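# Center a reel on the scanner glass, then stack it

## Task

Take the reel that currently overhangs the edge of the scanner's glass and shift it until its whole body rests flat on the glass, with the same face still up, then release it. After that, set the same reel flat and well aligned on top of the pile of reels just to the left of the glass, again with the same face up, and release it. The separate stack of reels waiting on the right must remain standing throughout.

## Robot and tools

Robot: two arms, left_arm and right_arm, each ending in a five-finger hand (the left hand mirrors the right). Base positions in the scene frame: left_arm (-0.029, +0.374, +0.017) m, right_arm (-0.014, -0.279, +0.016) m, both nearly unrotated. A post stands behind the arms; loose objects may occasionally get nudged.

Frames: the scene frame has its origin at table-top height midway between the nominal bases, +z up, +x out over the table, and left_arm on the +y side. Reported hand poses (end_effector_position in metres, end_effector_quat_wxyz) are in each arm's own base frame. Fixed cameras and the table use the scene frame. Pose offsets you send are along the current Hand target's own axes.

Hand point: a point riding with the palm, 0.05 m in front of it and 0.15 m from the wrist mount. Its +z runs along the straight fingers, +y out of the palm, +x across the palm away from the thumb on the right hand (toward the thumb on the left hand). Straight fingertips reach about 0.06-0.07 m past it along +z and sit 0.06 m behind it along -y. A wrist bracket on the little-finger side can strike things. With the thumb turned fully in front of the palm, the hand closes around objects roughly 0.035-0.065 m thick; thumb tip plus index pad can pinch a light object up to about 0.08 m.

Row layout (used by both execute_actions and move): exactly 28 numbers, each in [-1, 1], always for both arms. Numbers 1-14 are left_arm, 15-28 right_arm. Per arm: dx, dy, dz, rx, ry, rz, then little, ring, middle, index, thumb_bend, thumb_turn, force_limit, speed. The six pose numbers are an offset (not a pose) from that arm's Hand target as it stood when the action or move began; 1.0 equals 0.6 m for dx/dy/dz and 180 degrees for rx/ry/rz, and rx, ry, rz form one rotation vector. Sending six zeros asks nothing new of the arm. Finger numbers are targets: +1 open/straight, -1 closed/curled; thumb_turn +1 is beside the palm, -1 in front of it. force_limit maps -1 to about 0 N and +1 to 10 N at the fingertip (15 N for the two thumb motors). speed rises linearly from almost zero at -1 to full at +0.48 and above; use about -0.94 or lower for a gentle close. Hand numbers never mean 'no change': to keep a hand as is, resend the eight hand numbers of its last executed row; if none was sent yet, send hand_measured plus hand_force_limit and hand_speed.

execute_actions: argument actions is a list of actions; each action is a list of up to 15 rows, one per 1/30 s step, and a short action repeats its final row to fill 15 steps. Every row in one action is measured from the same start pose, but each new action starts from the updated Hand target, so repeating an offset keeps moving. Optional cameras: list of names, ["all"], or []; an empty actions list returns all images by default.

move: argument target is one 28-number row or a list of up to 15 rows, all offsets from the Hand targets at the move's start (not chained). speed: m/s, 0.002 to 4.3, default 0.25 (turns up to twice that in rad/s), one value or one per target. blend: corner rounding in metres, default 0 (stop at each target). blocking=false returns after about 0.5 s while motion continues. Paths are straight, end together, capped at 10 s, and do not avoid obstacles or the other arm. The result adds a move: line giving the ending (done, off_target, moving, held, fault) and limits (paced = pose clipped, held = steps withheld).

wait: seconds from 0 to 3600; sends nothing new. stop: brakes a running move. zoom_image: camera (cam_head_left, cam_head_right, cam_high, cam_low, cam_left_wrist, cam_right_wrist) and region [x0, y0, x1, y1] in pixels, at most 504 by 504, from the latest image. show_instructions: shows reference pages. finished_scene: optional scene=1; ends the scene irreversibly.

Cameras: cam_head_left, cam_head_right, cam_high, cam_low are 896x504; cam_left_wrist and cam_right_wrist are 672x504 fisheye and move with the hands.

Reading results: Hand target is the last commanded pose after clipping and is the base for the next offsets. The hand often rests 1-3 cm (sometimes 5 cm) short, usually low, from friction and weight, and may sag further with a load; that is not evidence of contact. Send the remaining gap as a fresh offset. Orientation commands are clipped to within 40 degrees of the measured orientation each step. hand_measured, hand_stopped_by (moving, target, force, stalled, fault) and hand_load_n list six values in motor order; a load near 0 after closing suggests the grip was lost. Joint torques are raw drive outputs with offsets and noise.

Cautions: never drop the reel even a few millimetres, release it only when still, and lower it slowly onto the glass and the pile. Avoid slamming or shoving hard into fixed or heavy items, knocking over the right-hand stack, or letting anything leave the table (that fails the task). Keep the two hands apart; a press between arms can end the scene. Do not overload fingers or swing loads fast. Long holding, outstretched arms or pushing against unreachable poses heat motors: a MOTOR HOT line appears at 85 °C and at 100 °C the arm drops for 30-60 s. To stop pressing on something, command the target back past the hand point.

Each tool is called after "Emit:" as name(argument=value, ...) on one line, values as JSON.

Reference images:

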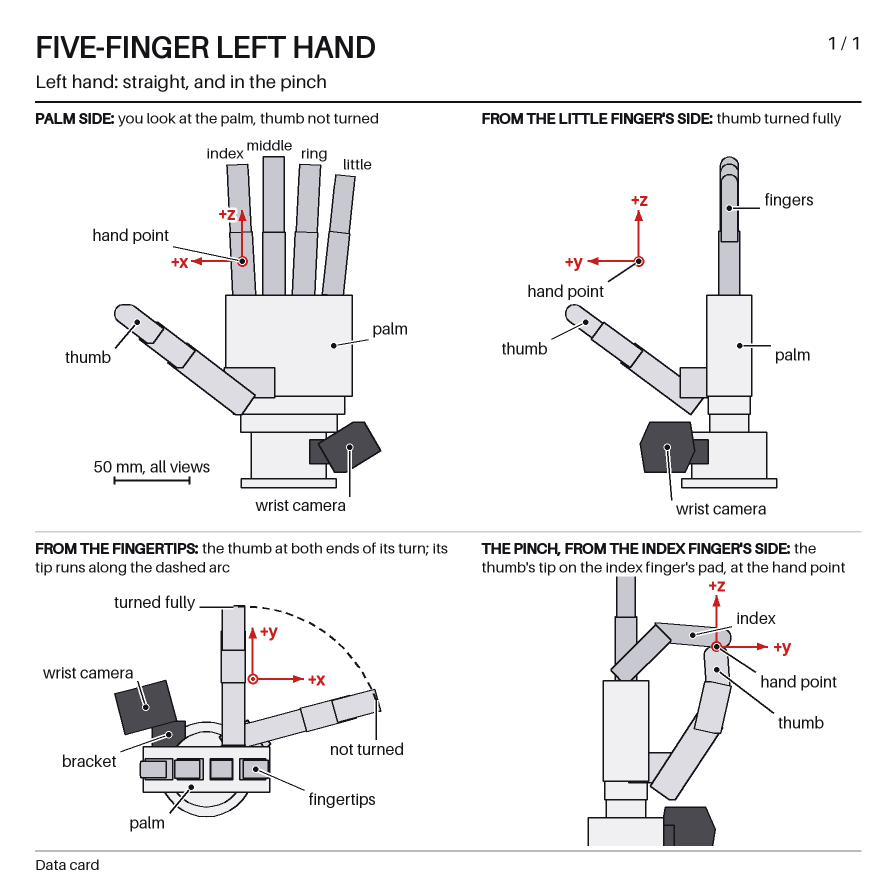

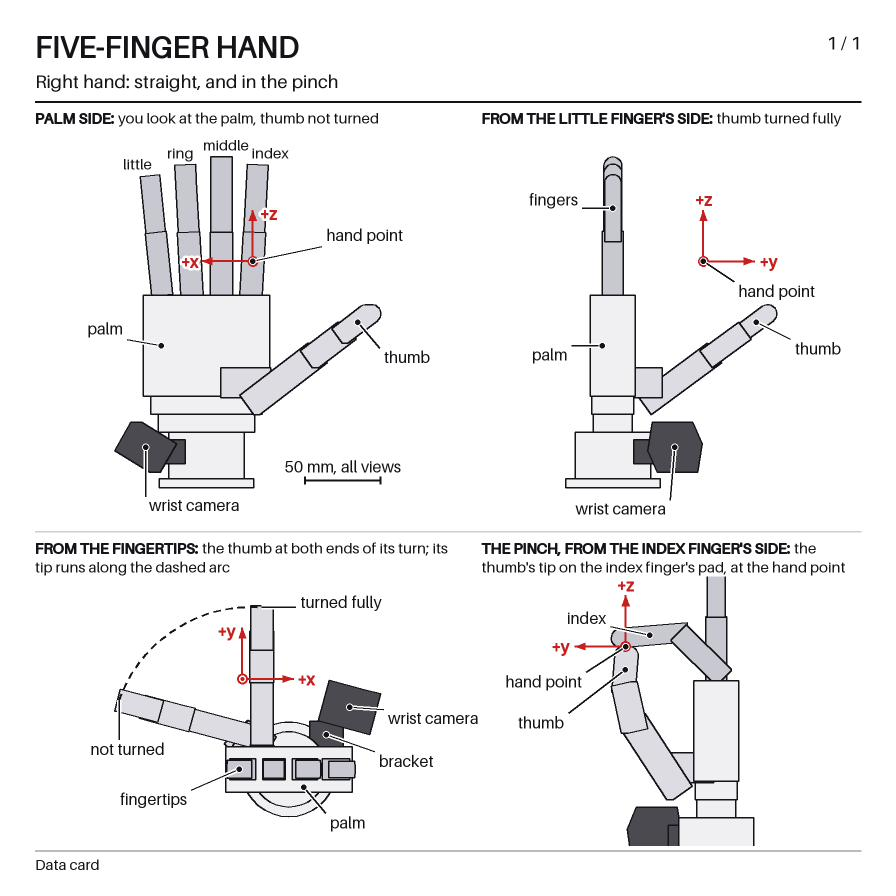

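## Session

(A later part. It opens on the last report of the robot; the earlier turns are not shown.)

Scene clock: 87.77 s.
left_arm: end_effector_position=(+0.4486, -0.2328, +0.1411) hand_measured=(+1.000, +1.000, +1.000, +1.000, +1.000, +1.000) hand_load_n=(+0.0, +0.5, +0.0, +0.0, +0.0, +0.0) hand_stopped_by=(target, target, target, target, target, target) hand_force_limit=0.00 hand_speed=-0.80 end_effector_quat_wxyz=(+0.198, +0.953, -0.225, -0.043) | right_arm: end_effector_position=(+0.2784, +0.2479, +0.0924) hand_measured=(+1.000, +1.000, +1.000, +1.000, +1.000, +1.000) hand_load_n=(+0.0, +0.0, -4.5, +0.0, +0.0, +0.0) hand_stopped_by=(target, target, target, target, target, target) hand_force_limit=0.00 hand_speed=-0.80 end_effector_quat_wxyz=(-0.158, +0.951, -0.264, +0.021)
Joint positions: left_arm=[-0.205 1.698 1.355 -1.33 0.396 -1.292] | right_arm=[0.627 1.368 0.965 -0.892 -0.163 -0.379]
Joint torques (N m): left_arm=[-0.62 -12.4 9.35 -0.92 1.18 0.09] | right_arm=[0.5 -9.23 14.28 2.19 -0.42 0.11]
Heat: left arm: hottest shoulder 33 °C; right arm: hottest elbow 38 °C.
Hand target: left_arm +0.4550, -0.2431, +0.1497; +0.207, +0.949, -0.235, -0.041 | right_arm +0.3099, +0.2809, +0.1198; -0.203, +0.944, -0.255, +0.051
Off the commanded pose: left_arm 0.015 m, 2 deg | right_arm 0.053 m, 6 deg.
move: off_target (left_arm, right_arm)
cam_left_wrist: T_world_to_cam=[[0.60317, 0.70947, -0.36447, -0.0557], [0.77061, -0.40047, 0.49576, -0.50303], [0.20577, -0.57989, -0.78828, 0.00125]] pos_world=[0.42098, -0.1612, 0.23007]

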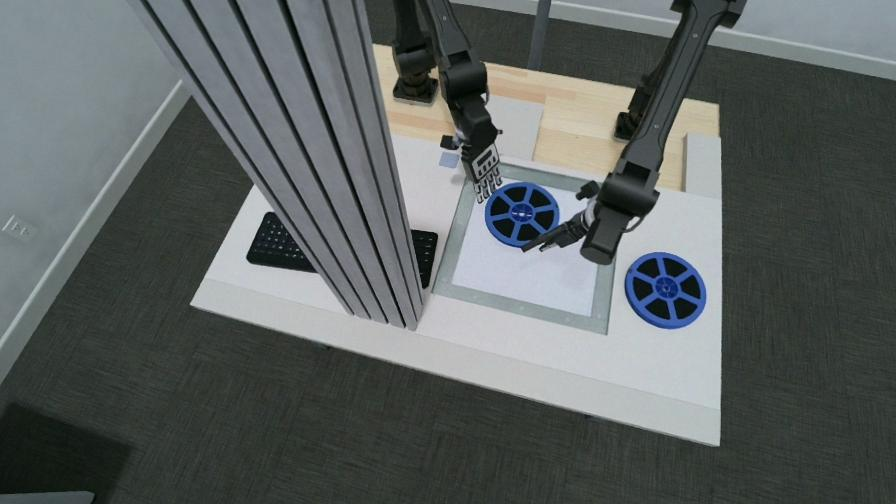

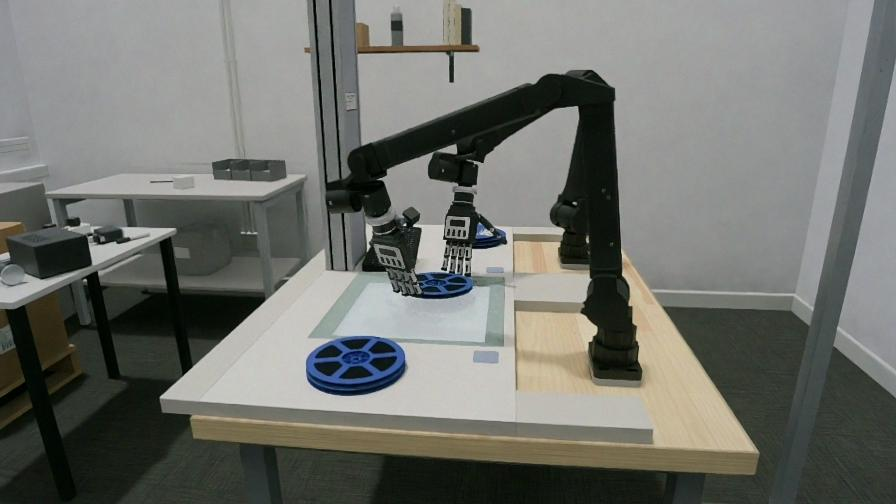

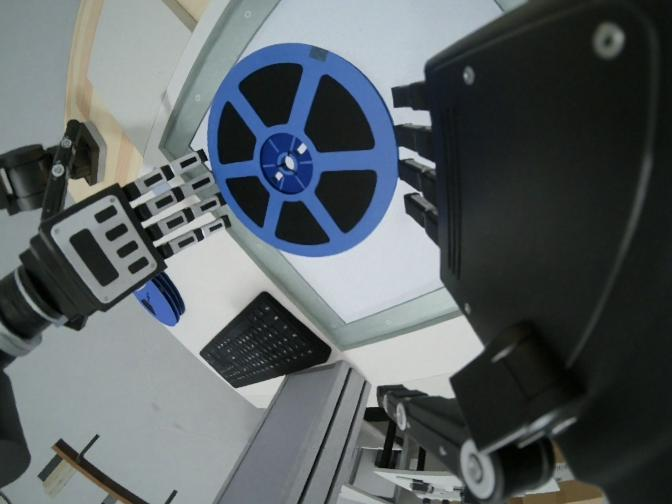

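Emit:
move(target=[-0.0005,-0.0109,0.0244,0,0,0,1,1,1,1,1,1,0,-0.8,0.0011,0.0183,0.0428,0,0,0,1,1,1,1,1,1,0,-0.8], speed=0.04)

Scene clock: 89.53 s.
left_arm: end_effector_position=(+0.4563, -0.2273, +0.1334) hand_measured=(+1.000, +1.000, +1.000, +1.000, +1.000, +1.000) hand_load_n=(+0.0, +0.5, -0.5, +0.0, +0.0, +0.0) hand_stopped_by=(target, target, target, target, target, target) hand_force_limit=0.00 hand_speed=-0.80 end_effector_quat_wxyz=(+0.191, +0.955, -0.223, -0.037) | right_arm: end_effector_position=(+0.2906, +0.2553, +0.0784) hand_measured=(+1.000, +1.000, +1.000, +1.000, +1.000, +1.000) hand_load_n=(+0.0, -0.5, -8.0, +0.0, +0.0, +0.0) hand_stopped_by=(target, target, target, target, target, target) hand_force_limit=0.00 hand_speed=-0.80 end_effector_quat_wxyz=(-0.163, +0.950, -0.264, +0.028)
Joint positions: left_arm=[-0.195 1.71 1.355 -1.306 0.382 -1.289] | right_arm=[0.627 1.409 0.965 -0.833 -0.157 -0.379]
Joint torques (N m): left_arm=[-1.38 -12.75 7.62 -0.36 1.73 0.09] | right_arm=[0.5 -10.05 10.67 2.92 -0.61 0.1]
Heat: left arm: hottest shoulder 33 °C; right arm: hottest elbow 39 °C.
Hand target: left_arm +0.4551, -0.2432, +0.1337; +0.207, +0.949, -0.235, -0.041 | right_arm +0.3105, +0.2811, +0.0918; -0.203, +0.944, -0.255, +0.051
Off the commanded pose: left_arm 0.016 m, 2 deg | right_arm 0.035 m, 5 deg.
move: off_target (left_arm, right_arm)

Emit:
move(target=[-0.0009,-0.0177,0.0396,0,0,0,1,1,1,1,1,1,0,-0.8,0.0008,0.0272,0.039,0,0,0,1,1,1,1,1,1,0,-0.8], speed=0.03, cameras=["cam_low","cam_high"])

Emit:
zoom_image(camera="cam_low", region=[370, 230, 490, 300])

Scene clock: 91.27 s.
left_arm: end_effector_position=(+0.4683, -0.2293, +0.1183) hand_measured=(+1.000, +1.000, +1.000, +1.000, +1.000, +1.000) hand_load_n=(+0.0, +0.5, +0.0, +0.0, -0.5, +0.0) hand_stopped_by=(target, target, target, target, target, target) hand_force_limit=0.00 hand_speed=-0.80 end_effector_quat_wxyz=(+0.191, +0.955, -0.227, -0.021) | right_arm: end_effector_position=(+0.2930, +0.2578, +0.0642) hand_measured=(+1.000, +1.000, +1.000, +1.000, +1.000, +1.000) hand_load_n=(+0.0, -1.0, -9.0, +0.0, +0.0, +0.0) hand_stopped_by=(target, target, target, target, target, target) hand_force_limit=0.00 hand_speed=-0.80 end_effector_quat_wxyz=(-0.174, +0.949, -0.262, +0.036)
Joint positions: left_arm=[-0.195 1.737 1.349 -1.243 0.382 -1.287] | right_arm=[0.627 1.418 0.931 -0.764 -0.16 -0.379]
Joint torques (N m): left_arm=[-1.2 -13.22 5.38 -0.32 1.72 0.06] | right_arm=[0.03 -8.76 8.76 3.36 -0.56 0.06]
Heat: left arm: hottest shoulder 33 °C; right arm: hottest elbow 39 °C.
Hand target: left_arm +0.4550, -0.2433, +0.1077; +0.207, +0.949, -0.235, -0.041 | right_arm +0.3081, +0.2763, +0.0638; -0.203, +0.944, -0.255, +0.051
Off the commanded pose: left_arm 0.022 m, 3 deg | right_arm 0.024 m, 4 deg.
move: off_target (left_arm, right_arm)
Images, in order (width x height): cam_high 896x504, cam_low 896x504.

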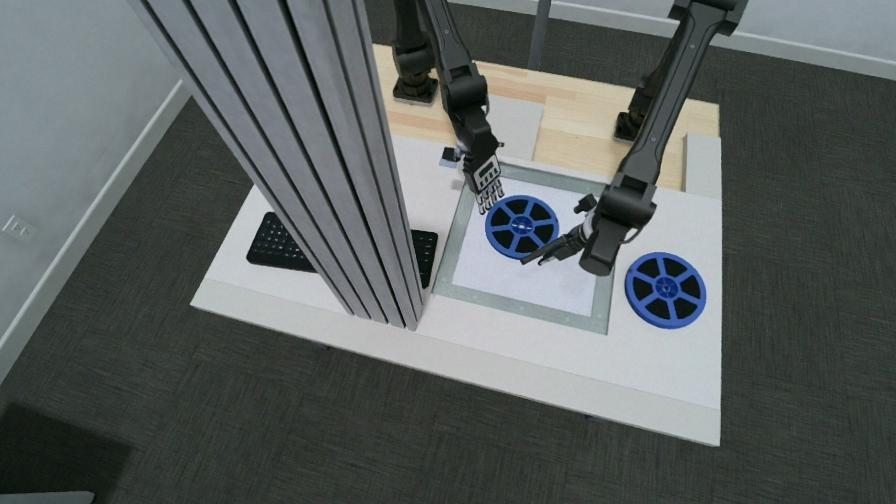

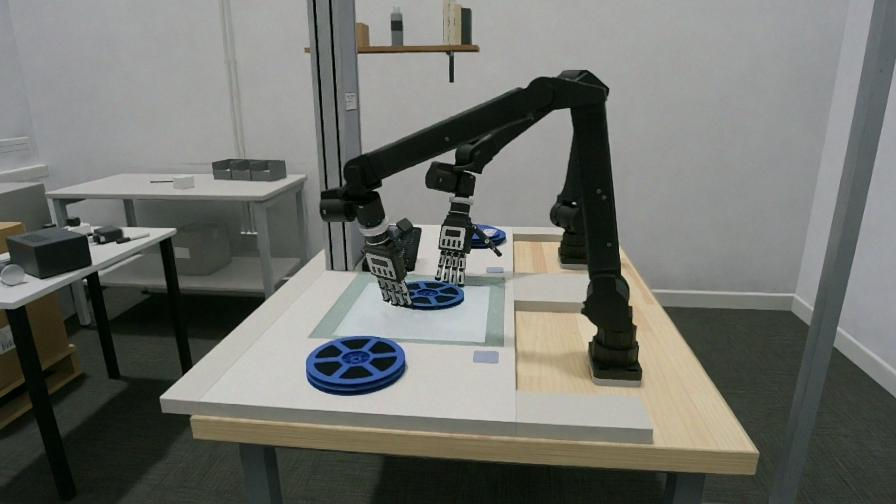

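Scaled by 4.200 from the camera's image (finer frame: 1280x720).

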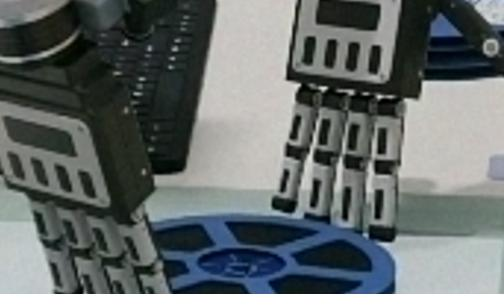

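Emit:
move(target=[-0.0003,-0.0068,0.0152,0,0,0,1,1,1,1,1,1,0,-0.8,0.0003,0.016,0.013,0,0,0,1,1,1,1,1,1,0,-0.8], speed=0.03, cameras=["cam_low","cam_left_wrist","cam_high"])

Emit:
zoom_image(camera="cam_low", region=[370, 240, 490, 310])

Scene clock: 92.40 s.
left_arm: end_effector_position=(+0.4689, -0.2289, +0.1094) hand_measured=(+1.000, +1.000, +1.000, +1.000, +1.000, +1.000) hand_load_n=(+0.0, +0.5, +0.0, +0.0, -0.5, +0.0) hand_stopped_by=(target, target, target, target, target, target) hand_force_limit=0.00 hand_speed=-0.80 end_effector_quat_wxyz=(+0.191, +0.955, -0.227, -0.021) | right_arm: end_effector_position=(+0.2923, +0.2573, +0.0621) hand_measured=(+1.000, +1.000, +1.000, +1.000, +1.000, +1.000) hand_load_n=(+0.0, -1.5, -9.5, +0.0, +0.0, +0.0) hand_stopped_by=(target, target, target, target, target, target) hand_force_limit=0.00 hand_speed=-0.80 end_effector_quat_wxyz=(-0.183, +0.947, -0.261, +0.041)
Joint positions: left_arm=[-0.194 1.747 1.337 -1.221 0.381 -1.287] | right_arm=[0.626 1.404 0.91 -0.734 -0.163 -0.379]
Joint torques (N m): left_arm=[-1.49 -13.22 5.26 -0.24 1.75 0.07] | right_arm=[-0.38 -7.36 8.13 3.48 -0.51 0]
Heat: left arm: hottest shoulder 33 °C; right arm: hottest elbow 39 °C.
Hand target: left_arm +0.4551, -0.2433, +0.0977; +0.207, +0.949, -0.235, -0.041 | right_arm +0.3055, +0.2716, +0.0529; -0.203, +0.944, -0.255, +0.051
Off the commanded pose: left_arm 0.023 m, 3 deg | right_arm 0.021 m, 3 deg.
move: off_target (left_arm, right_arm)
cam_left_wrist: T_world_to_cam=[[0.61536, 0.71466, -0.33256, -0.09034], [0.74903, -0.39875, 0.5291, -0.49455], [0.24552, -0.57468, -0.78068, -0.04399]] pos_world=[0.43683, -0.15792, 0.19728]
Images, in order (width x height): cam_high 896x504, cam_low 896x504, cam_left_wrist 672x504.

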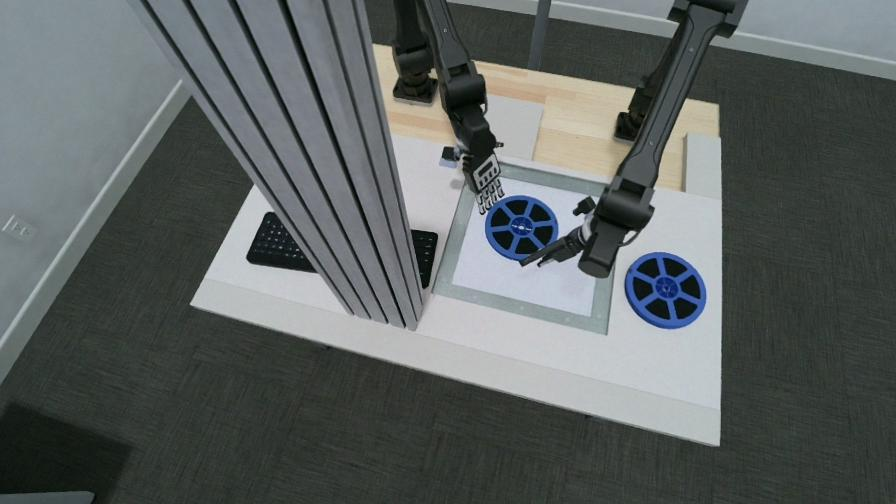

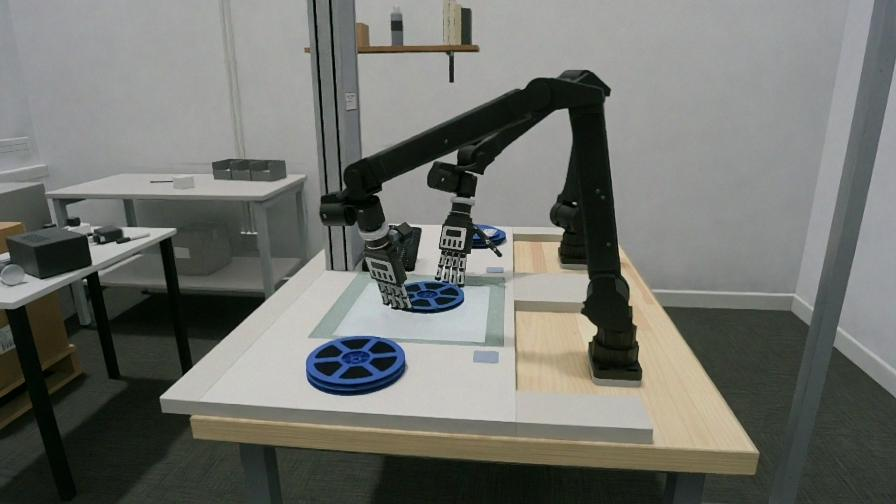

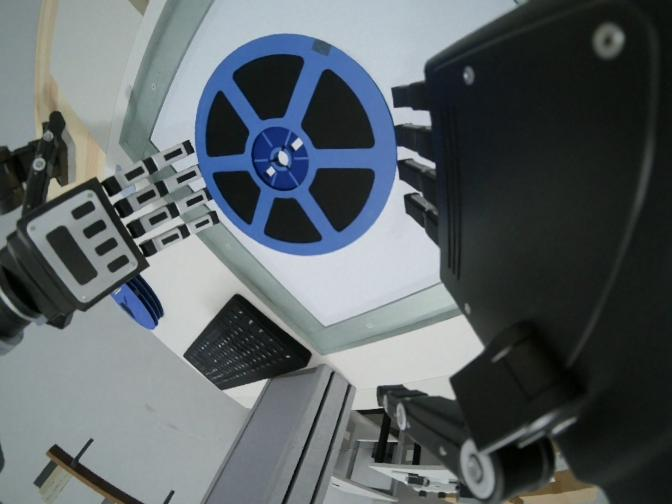

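Scaled by 4.200 from the camera's image (finer frame: 1280x720).

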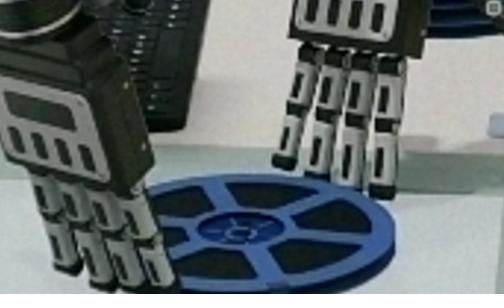

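Emit:
move(target=[0,0,0,0,0,0,1,1,1,1,1,1,0,-0.8,0,0.014,0.0157,0,0,0,1,1,1,1,1,1,0,-0.8], speed=0.03, cameras=["cam_low"])

Emit:
zoom_image(camera="cam_low", region=[370, 240, 490, 310])

Scene clock: 93.70 s.
left_arm: end_effector_position=(+0.4689, -0.2289, +0.1094) hand_measured=(+1.000, +1.000, +1.000, +1.000, +1.000, +1.000) hand_load_n=(+0.0, +0.5, +0.0, +0.0, +0.0, +0.0) hand_stopped_by=(target, target, target, target, target, target) hand_force_limit=0.00 hand_speed=-0.80 end_effector_quat_wxyz=(+0.191, +0.955, -0.227, -0.021) | right_arm: end_effector_position=(+0.2919, +0.2568, +0.0597) hand_measured=(+1.000, +1.000, +1.000, +1.000, +1.000, +1.000) hand_load_n=(+0.0, -2.0, -10.5, +0.0, +0.0, +0.0) hand_stopped_by=(target, target, target, target, target, target) hand_force_limit=0.00 hand_speed=-0.80 end_effector_quat_wxyz=(-0.193, +0.945, -0.261, +0.045)
Joint positions: left_arm=[-0.194 1.747 1.337 -1.221 0.381 -1.287] | right_arm=[0.622 1.393 0.889 -0.705 -0.17 -0.379]
Joint torques (N m): left_arm=[-1.44 -13.1 5.27 -0.24 1.75 0.06] | right_arm=[-0.32 -5.71 7.49 3.84 -0.34 -0.02]
Heat: left arm: hottest shoulder 33 °C; right arm: hottest elbow 38 °C.
Hand target: left_arm +0.4550, -0.2433, +0.0977; +0.207, +0.949, -0.235, -0.041 | right_arm +0.3034, +0.2682, +0.0408; -0.203, +0.944, -0.255, +0.051
Off the commanded pose: left_arm 0.023 m, 3 deg | right_arm 0.025 m, 2 deg.
move: off_target (right_arm)

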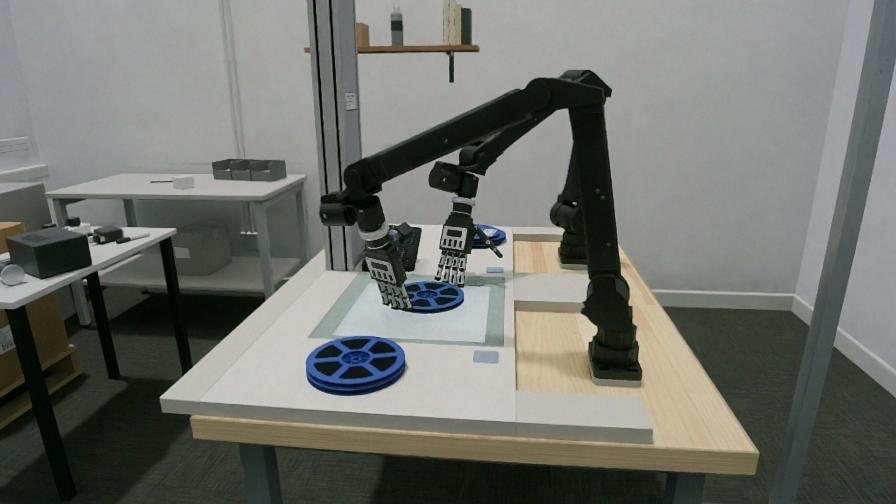

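Scaled by 4.200 from the camera's image (finer frame: 1280x720).

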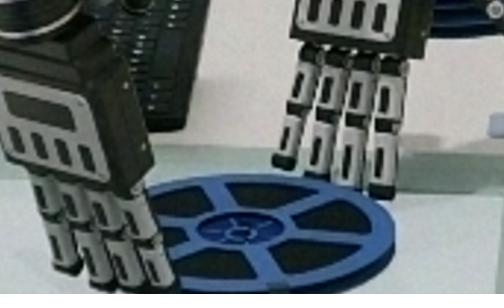

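Emit:
move(target=[0,0,0,0,0,0,1,1,1,1,1,1,0,-0.8,0,0.0247,-0.0106,0,0,0,1,1,1,1,1,1,0,-0.8], speed=0.02, cameras=["cam_low","cam_left_wrist"])

Emit:
zoom_image(camera="cam_low", region=[370, 240, 490, 310])

Scene clock: 95.07 s.
left_arm: end_effector_position=(+0.4689, -0.2292, +0.1096) hand_measured=(+1.000, +1.000, +1.000, +1.000, +1.000, +1.000) hand_load_n=(+0.0, +0.5, +0.0, +0.0, +0.0, +0.0) hand_stopped_by=(target, target, target, target, target, target) hand_force_limit=0.00 hand_speed=-0.80 end_effector_quat_wxyz=(+0.191, +0.955, -0.227, -0.021) | right_arm: end_effector_position=(+0.2910, +0.2530, +0.0570) hand_measured=(+1.000, +1.000, +1.000, +1.000, +1.000, +1.000) hand_load_n=(+0.0, +0.0, -5.5, +0.0, +0.0, +0.0) hand_stopped_by=(target, target, target, target, target, target) hand_force_limit=0.00 hand_speed=-0.80 end_effector_quat_wxyz=(-0.204, +0.943, -0.257, +0.050)
Joint positions: left_arm=[-0.194 1.747 1.337 -1.221 0.383 -1.287] | right_arm=[0.612 1.374 0.859 -0.671 -0.181 -0.391]
Joint torques (N m): left_arm=[-1.38 -13.1 5.3 -0.25 1.69 0.06] | right_arm=[-0.97 -6.53 6.94 2.65 -0.14 -0.05]
Heat: left arm: hottest shoulder 33 °C; right arm: hottest elbow 38 °C.
Hand target: left_arm +0.4550, -0.2433, +0.0978; +0.207, +0.949, -0.235, -0.041 | right_arm +0.2954, +0.2543, +0.0405; -0.203, +0.944, -0.255, +0.051
Off the commanded pose: left_arm 0.023 m, 3 deg | right_arm 0.017 m, 0 deg.
move: off_target (right_arm)
cam_left_wrist: T_world_to_cam=[[0.6152, 0.71418, -0.33388, -0.08999], [0.74924, -0.39786, 0.52948, -0.49467], [0.24531, -0.57589, -0.77986, -0.04423]] pos_world=[0.43683, -0.15801, 0.19738]

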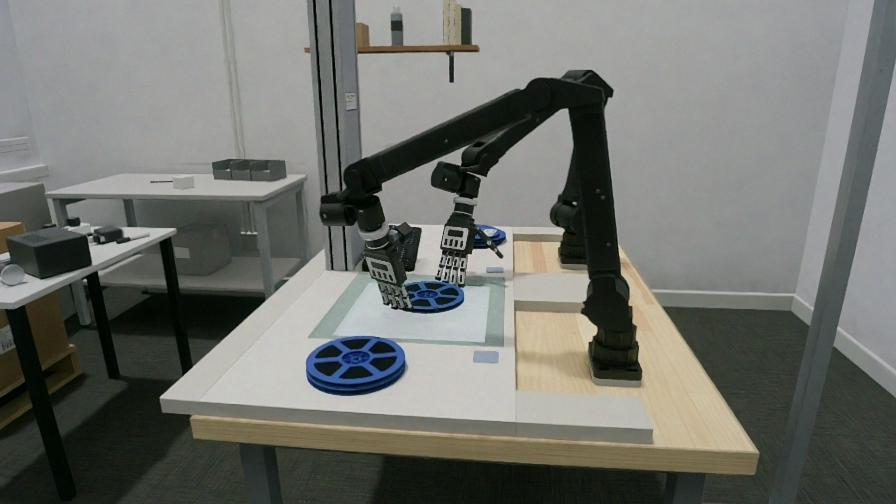

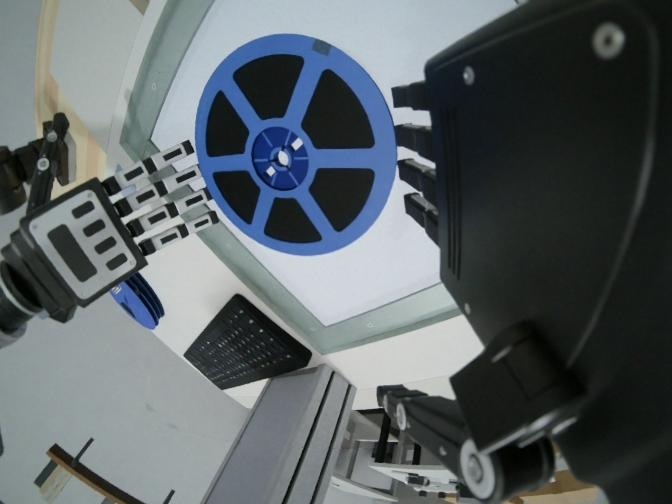

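Scaled by 4.200 from the camera's image (finer frame: 1280x720).

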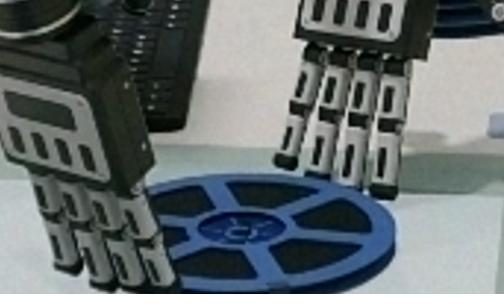

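Emit:
move(target=[0,0,0,0,0,0,1,1,1,1,1,1,0,-0.8,0,0.031,-0.013,0,0,0,1,1,1,1,1,1,0,-0.8], speed=0.02, cameras=["cam_low","cam_high"])

Emit:
zoom_image(camera="cam_low", region=[370, 240, 490, 310])

Emit:
zoom_image(camera="cam_high", region=[440, 150, 600, 290])

Scene clock: 96.67 s.
left_arm: end_effector_position=(+0.4688, -0.2297, +0.1100) hand_measured=(+1.000, +1.000, +1.000, +1.000, +1.000, +1.000) hand_load_n=(+0.0, +0.5, +0.0, +0.0, +0.0, +0.0) hand_stopped_by=(target, target, target, target, target, target) hand_force_limit=0.00 hand_speed=-0.80 end_effector_quat_wxyz=(+0.193, +0.954, -0.226, -0.021) | right_arm: end_effector_position=(+0.2894, +0.2464, +0.0532) hand_measured=(+1.000, +1.000, +1.000, +1.000, +1.000, +1.000) hand_load_n=(+0.5, +0.0, +0.0, +0.0, +0.0, +0.0) hand_stopped_by=(target, target, target, target, target, target) hand_force_limit=0.00 hand_speed=-0.80 end_effector_quat_wxyz=(-0.216, +0.942, -0.252, +0.056)
Joint positions: left_arm=[-0.194 1.747 1.337 -1.221 0.386 -1.287] | right_arm=[0.597 1.35 0.821 -0.633 -0.194 -0.41]
Joint torques (N m): left_arm=[-1.38 -12.98 5.29 -0.25 1.56 0.05] | right_arm=[-1.73 -7.82 6.3 1.24 0 -0.08]
Heat: left arm: hottest shoulder 33 °C; right arm: hottest elbow 38 °C.
Hand target: left_arm +0.4551, -0.2433, +0.0979; +0.207, +0.949, -0.235, -0.041 | right_arm +0.2853, +0.2368, +0.0401; -0.203, +0.944, -0.255, +0.051
Off the commanded pose: left_arm 0.023 m, 3 deg | right_arm 0.017 m, 2 deg.
move: off_target (right_arm)
Images, in order (width x height): cam_high 896x504, cam_low 896x504.

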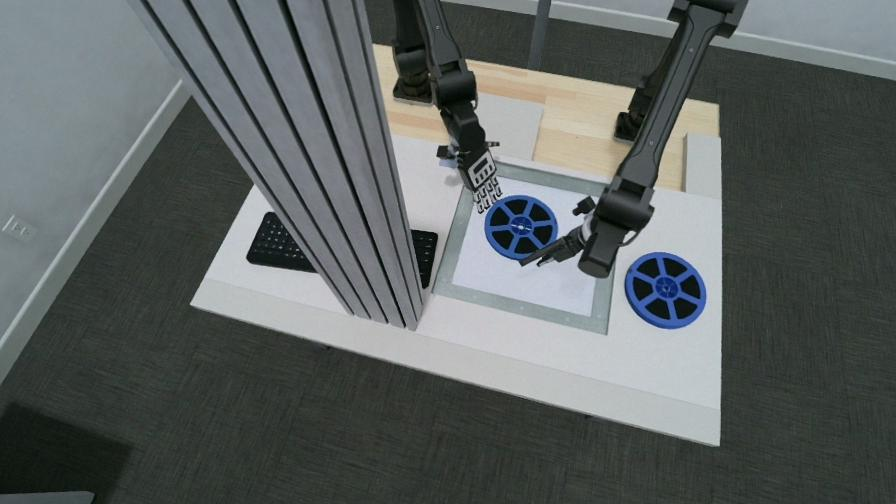

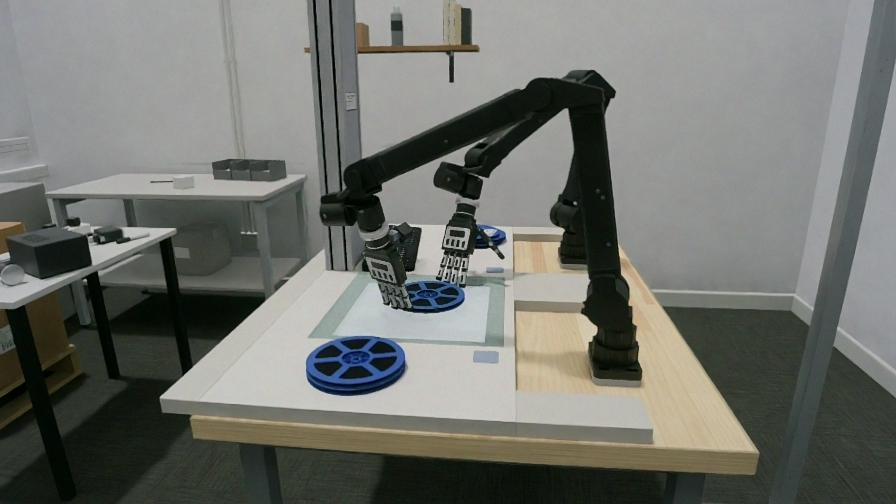

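Scaled by 4.200 from the camera's image (finer frame: 1280x720).

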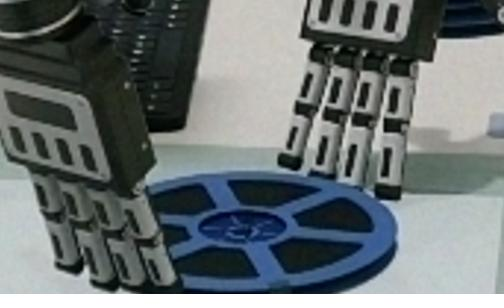

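Scaled by 3.150 from the camera's image (finer frame: 1280x720).

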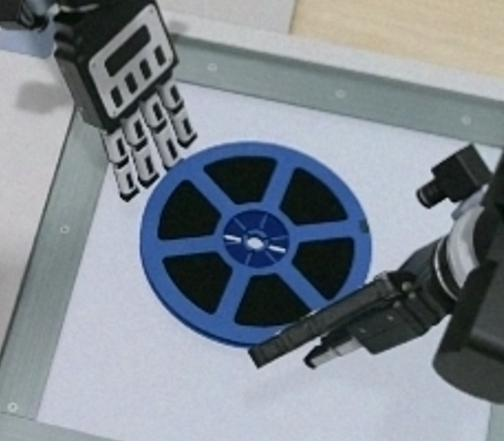

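Emit:
move(target=[0.0028,-0.0613,-0.0274,0,0,0,1,1,1,1,1,1,0,-0.8,0,0.0178,-0.0076,0,0,0,1,1,1,1,1,1,0,-0.8], speed=0.03, cameras=["cam_low","cam_high","cam_left_wrist"])

Emit:
zoom_image(camera="cam_low", region=[370, 240, 490, 310])

Emit:
zoom_image(camera="cam_high", region=[440, 150, 600, 290])

Emit:
zoom_image(camera="cam_left_wrist", region=[150, 20, 470, 280])

Scene clock: 98.97 s.
left_arm: end_effector_position=(+0.4684, -0.2170, +0.1087) hand_measured=(+1.000, +1.000, +1.000, +1.000, +1.000, +1.000) hand_load_n=(+0.5, +0.0, -3.0, +0.0, +0.0, +0.0) hand_stopped_by=(target, target, target, target, target, target) hand_force_limit=0.00 hand_speed=-0.80 end_effector_quat_wxyz=(+0.212, +0.947, -0.239, -0.028) | right_arm: end_effector_position=(+0.2876, +0.2417, +0.0519) hand_measured=(+1.000, +1.000, +1.000, +1.000, +1.000, +1.000) hand_load_n=(+0.0, +0.0, +0.0, +0.0, +0.0, +0.0) hand_stopped_by=(target, target, target, target, target, target) hand_force_limit=0.00 hand_speed=-0.80 end_effector_quat_wxyz=(-0.222, +0.941, -0.249, +0.059)
Joint positions: left_arm=[-0.157 1.769 1.347 -1.251 0.42 -1.213] | right_arm=[0.587 1.334 0.8 -0.617 -0.202 -0.423]
Joint torques (N m): left_arm=[1.61 -11.93 8.02 -0.85 -0.14 0.11] | right_arm=[-1.96 -8.41 5.97 0.59 0.05 -0.08]
Heat: left arm: hottest shoulder 33 °C; right arm: hottest elbow 38 °C.
Hand target: left_arm +0.4752, -0.2083, +0.0976; +0.207, +0.949, -0.235, -0.041 | right_arm +0.2795, +0.2268, +0.0398; -0.203, +0.944, -0.255, +0.051
Off the commanded pose: left_arm 0.015 m, 2 deg | right_arm 0.021 m, 2 deg.
move: off_target (left_arm, right_arm)
cam_left_wrist: T_world_to_cam=[[0.62829, 0.68227, -0.37384, -0.10741], [0.74815, -0.39809, 0.53084, -0.48861], [0.21335, -0.61321, -0.76056, -0.03304]] pos_world=[0.44008, -0.1415, 0.19409]
Images, in order (width x height): cam_high 896x504, cam_low 896x504, cam_left_wrist 672x504.

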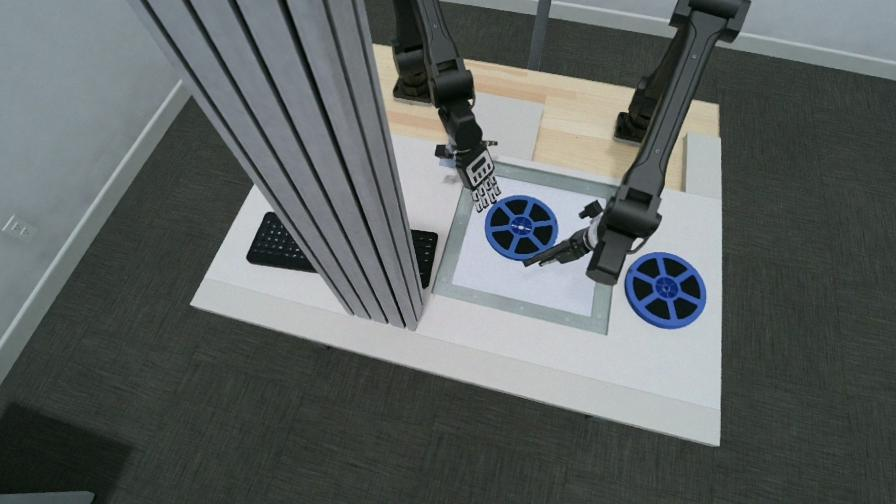

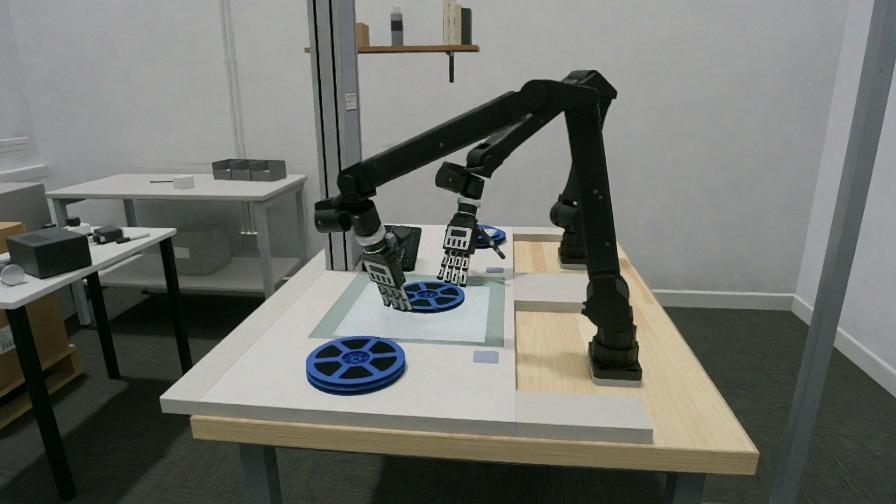

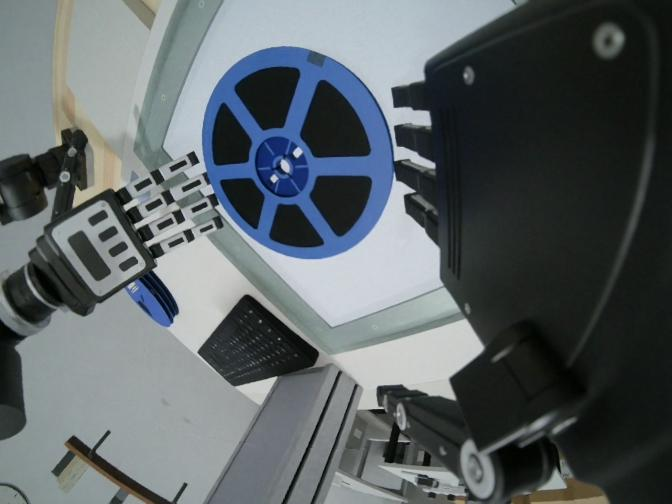

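Scaled by 4.200 from the camera's image (finer frame: 1280x720).

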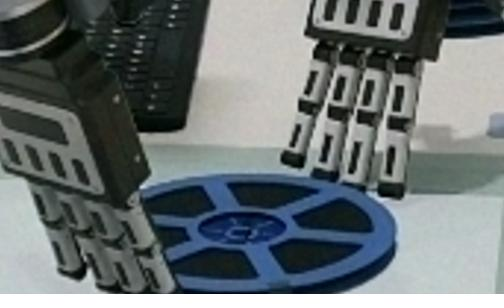

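Scaled by 3.150 from the camera's image (finer frame: 1280x720).

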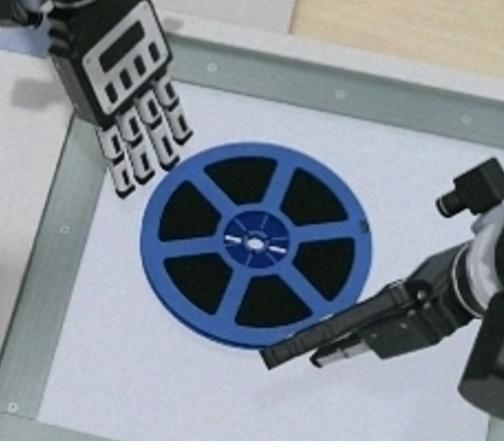

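Scaled by 1.575 from the camera's image (finer frame: 960x720).

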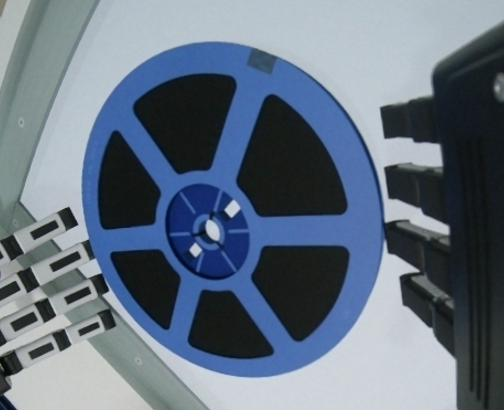

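Emit:
move(target=[-0.0058,-0.0075,-0.0253,0,0,0,1,1,1,1,1,1,0,-0.8,-0.01,-0.0026,-0.0061,0,0,0,1,1,1,1,1,1,0,-0.8], speed=0.04, cameras=["cam_high","cam_low","cam_left_wrist"])

Emit:
zoom_image(camera="cam_high", region=[460, 160, 580, 270])

Emit:
zoom_image(camera="cam_low", region=[370, 240, 490, 310])

Scene clock: 102.50 s.
left_arm: end_effector_position=(+0.4643, -0.2010, +0.1088) hand_measured=(+1.000, +1.000, +1.000, +1.000, +1.000, +1.000) hand_load_n=(+0.0, +0.0, -0.5, +0.0, -0.5, +0.0) hand_stopped_by=(target, target, target, target, target, target) hand_force_limit=0.00 hand_speed=-0.80 end_effector_quat_wxyz=(+0.210, +0.949, -0.232, -0.044) | right_arm: end_effector_position=(+0.2860, +0.2395, +0.0522) hand_measured=(+1.000, +1.000, +1.000, +1.000, +1.000, +1.000) hand_load_n=(+0.0, +0.0, +0.0, +0.0, +0.0, +0.0) hand_stopped_by=(target, target, target, target, target, target) hand_force_limit=0.00 hand_speed=-0.80 end_effector_quat_wxyz=(-0.221, +0.941, -0.249, +0.061)
Joint positions: left_arm=[-0.129 1.77 1.351 -1.294 0.41 -1.19] | right_arm=[0.587 1.324 0.793 -0.617 -0.197 -0.423]
Joint torques (N m): left_arm=[0.85 -12.98 8.94 -0.75 0.15 0.12] | right_arm=[-0.79 -8.53 6.45 0.24 0.09 0.05]
Heat: left arm: hottest shoulder 33 °C; right arm: hottest elbow 37 °C.
Hand target: left_arm +0.4766, -0.1974, +0.1095; +0.207, +0.949, -0.235, -0.041 | right_arm +0.2742, +0.2298, +0.0438; -0.203, +0.944, -0.255, +0.051
Off the commanded pose: left_arm 0.013 m, 1 deg | right_arm 0.017 m, 2 deg.
move: off_target (left_arm, right_arm)
cam_left_wrist: T_world_to_cam=[[0.61188, 0.691, -0.38486, -0.10515], [0.76699, -0.3995, 0.50213, -0.48524], [0.19322, -0.60243, -0.77443, -0.00918]] pos_world=[0.43829, -0.12673, 0.19607]

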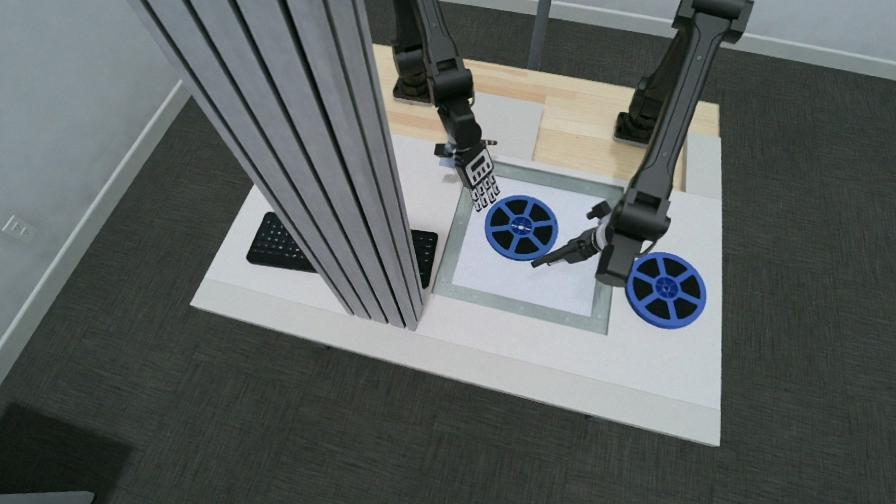

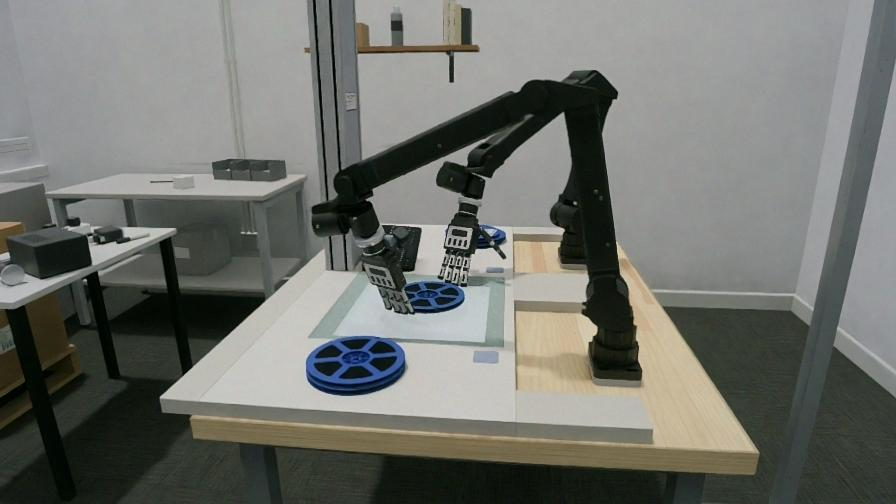

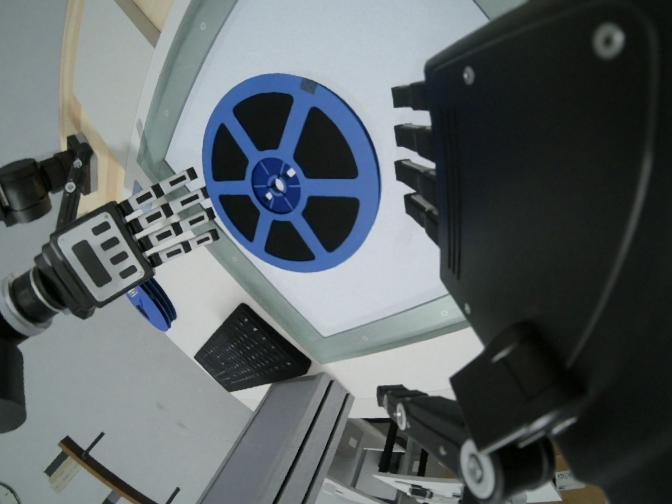

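Scaled by 4.200 from the camera's image (finer frame: 1280x720).

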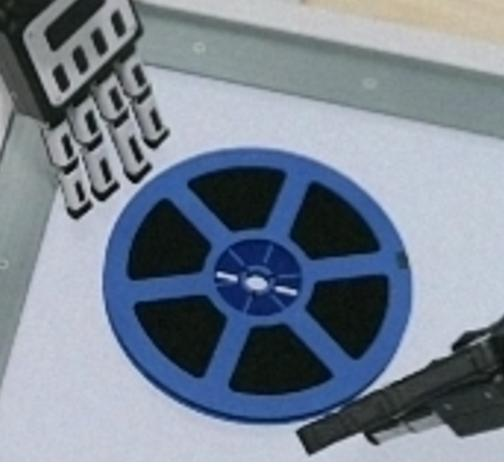

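Scaled by 4.200 from the camera's image (finer frame: 1280x720).

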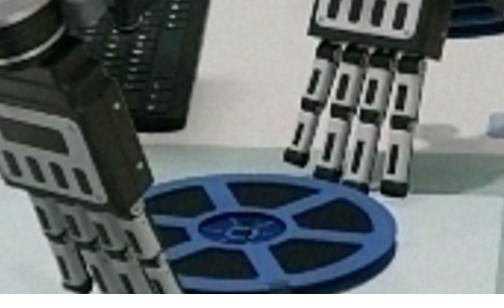

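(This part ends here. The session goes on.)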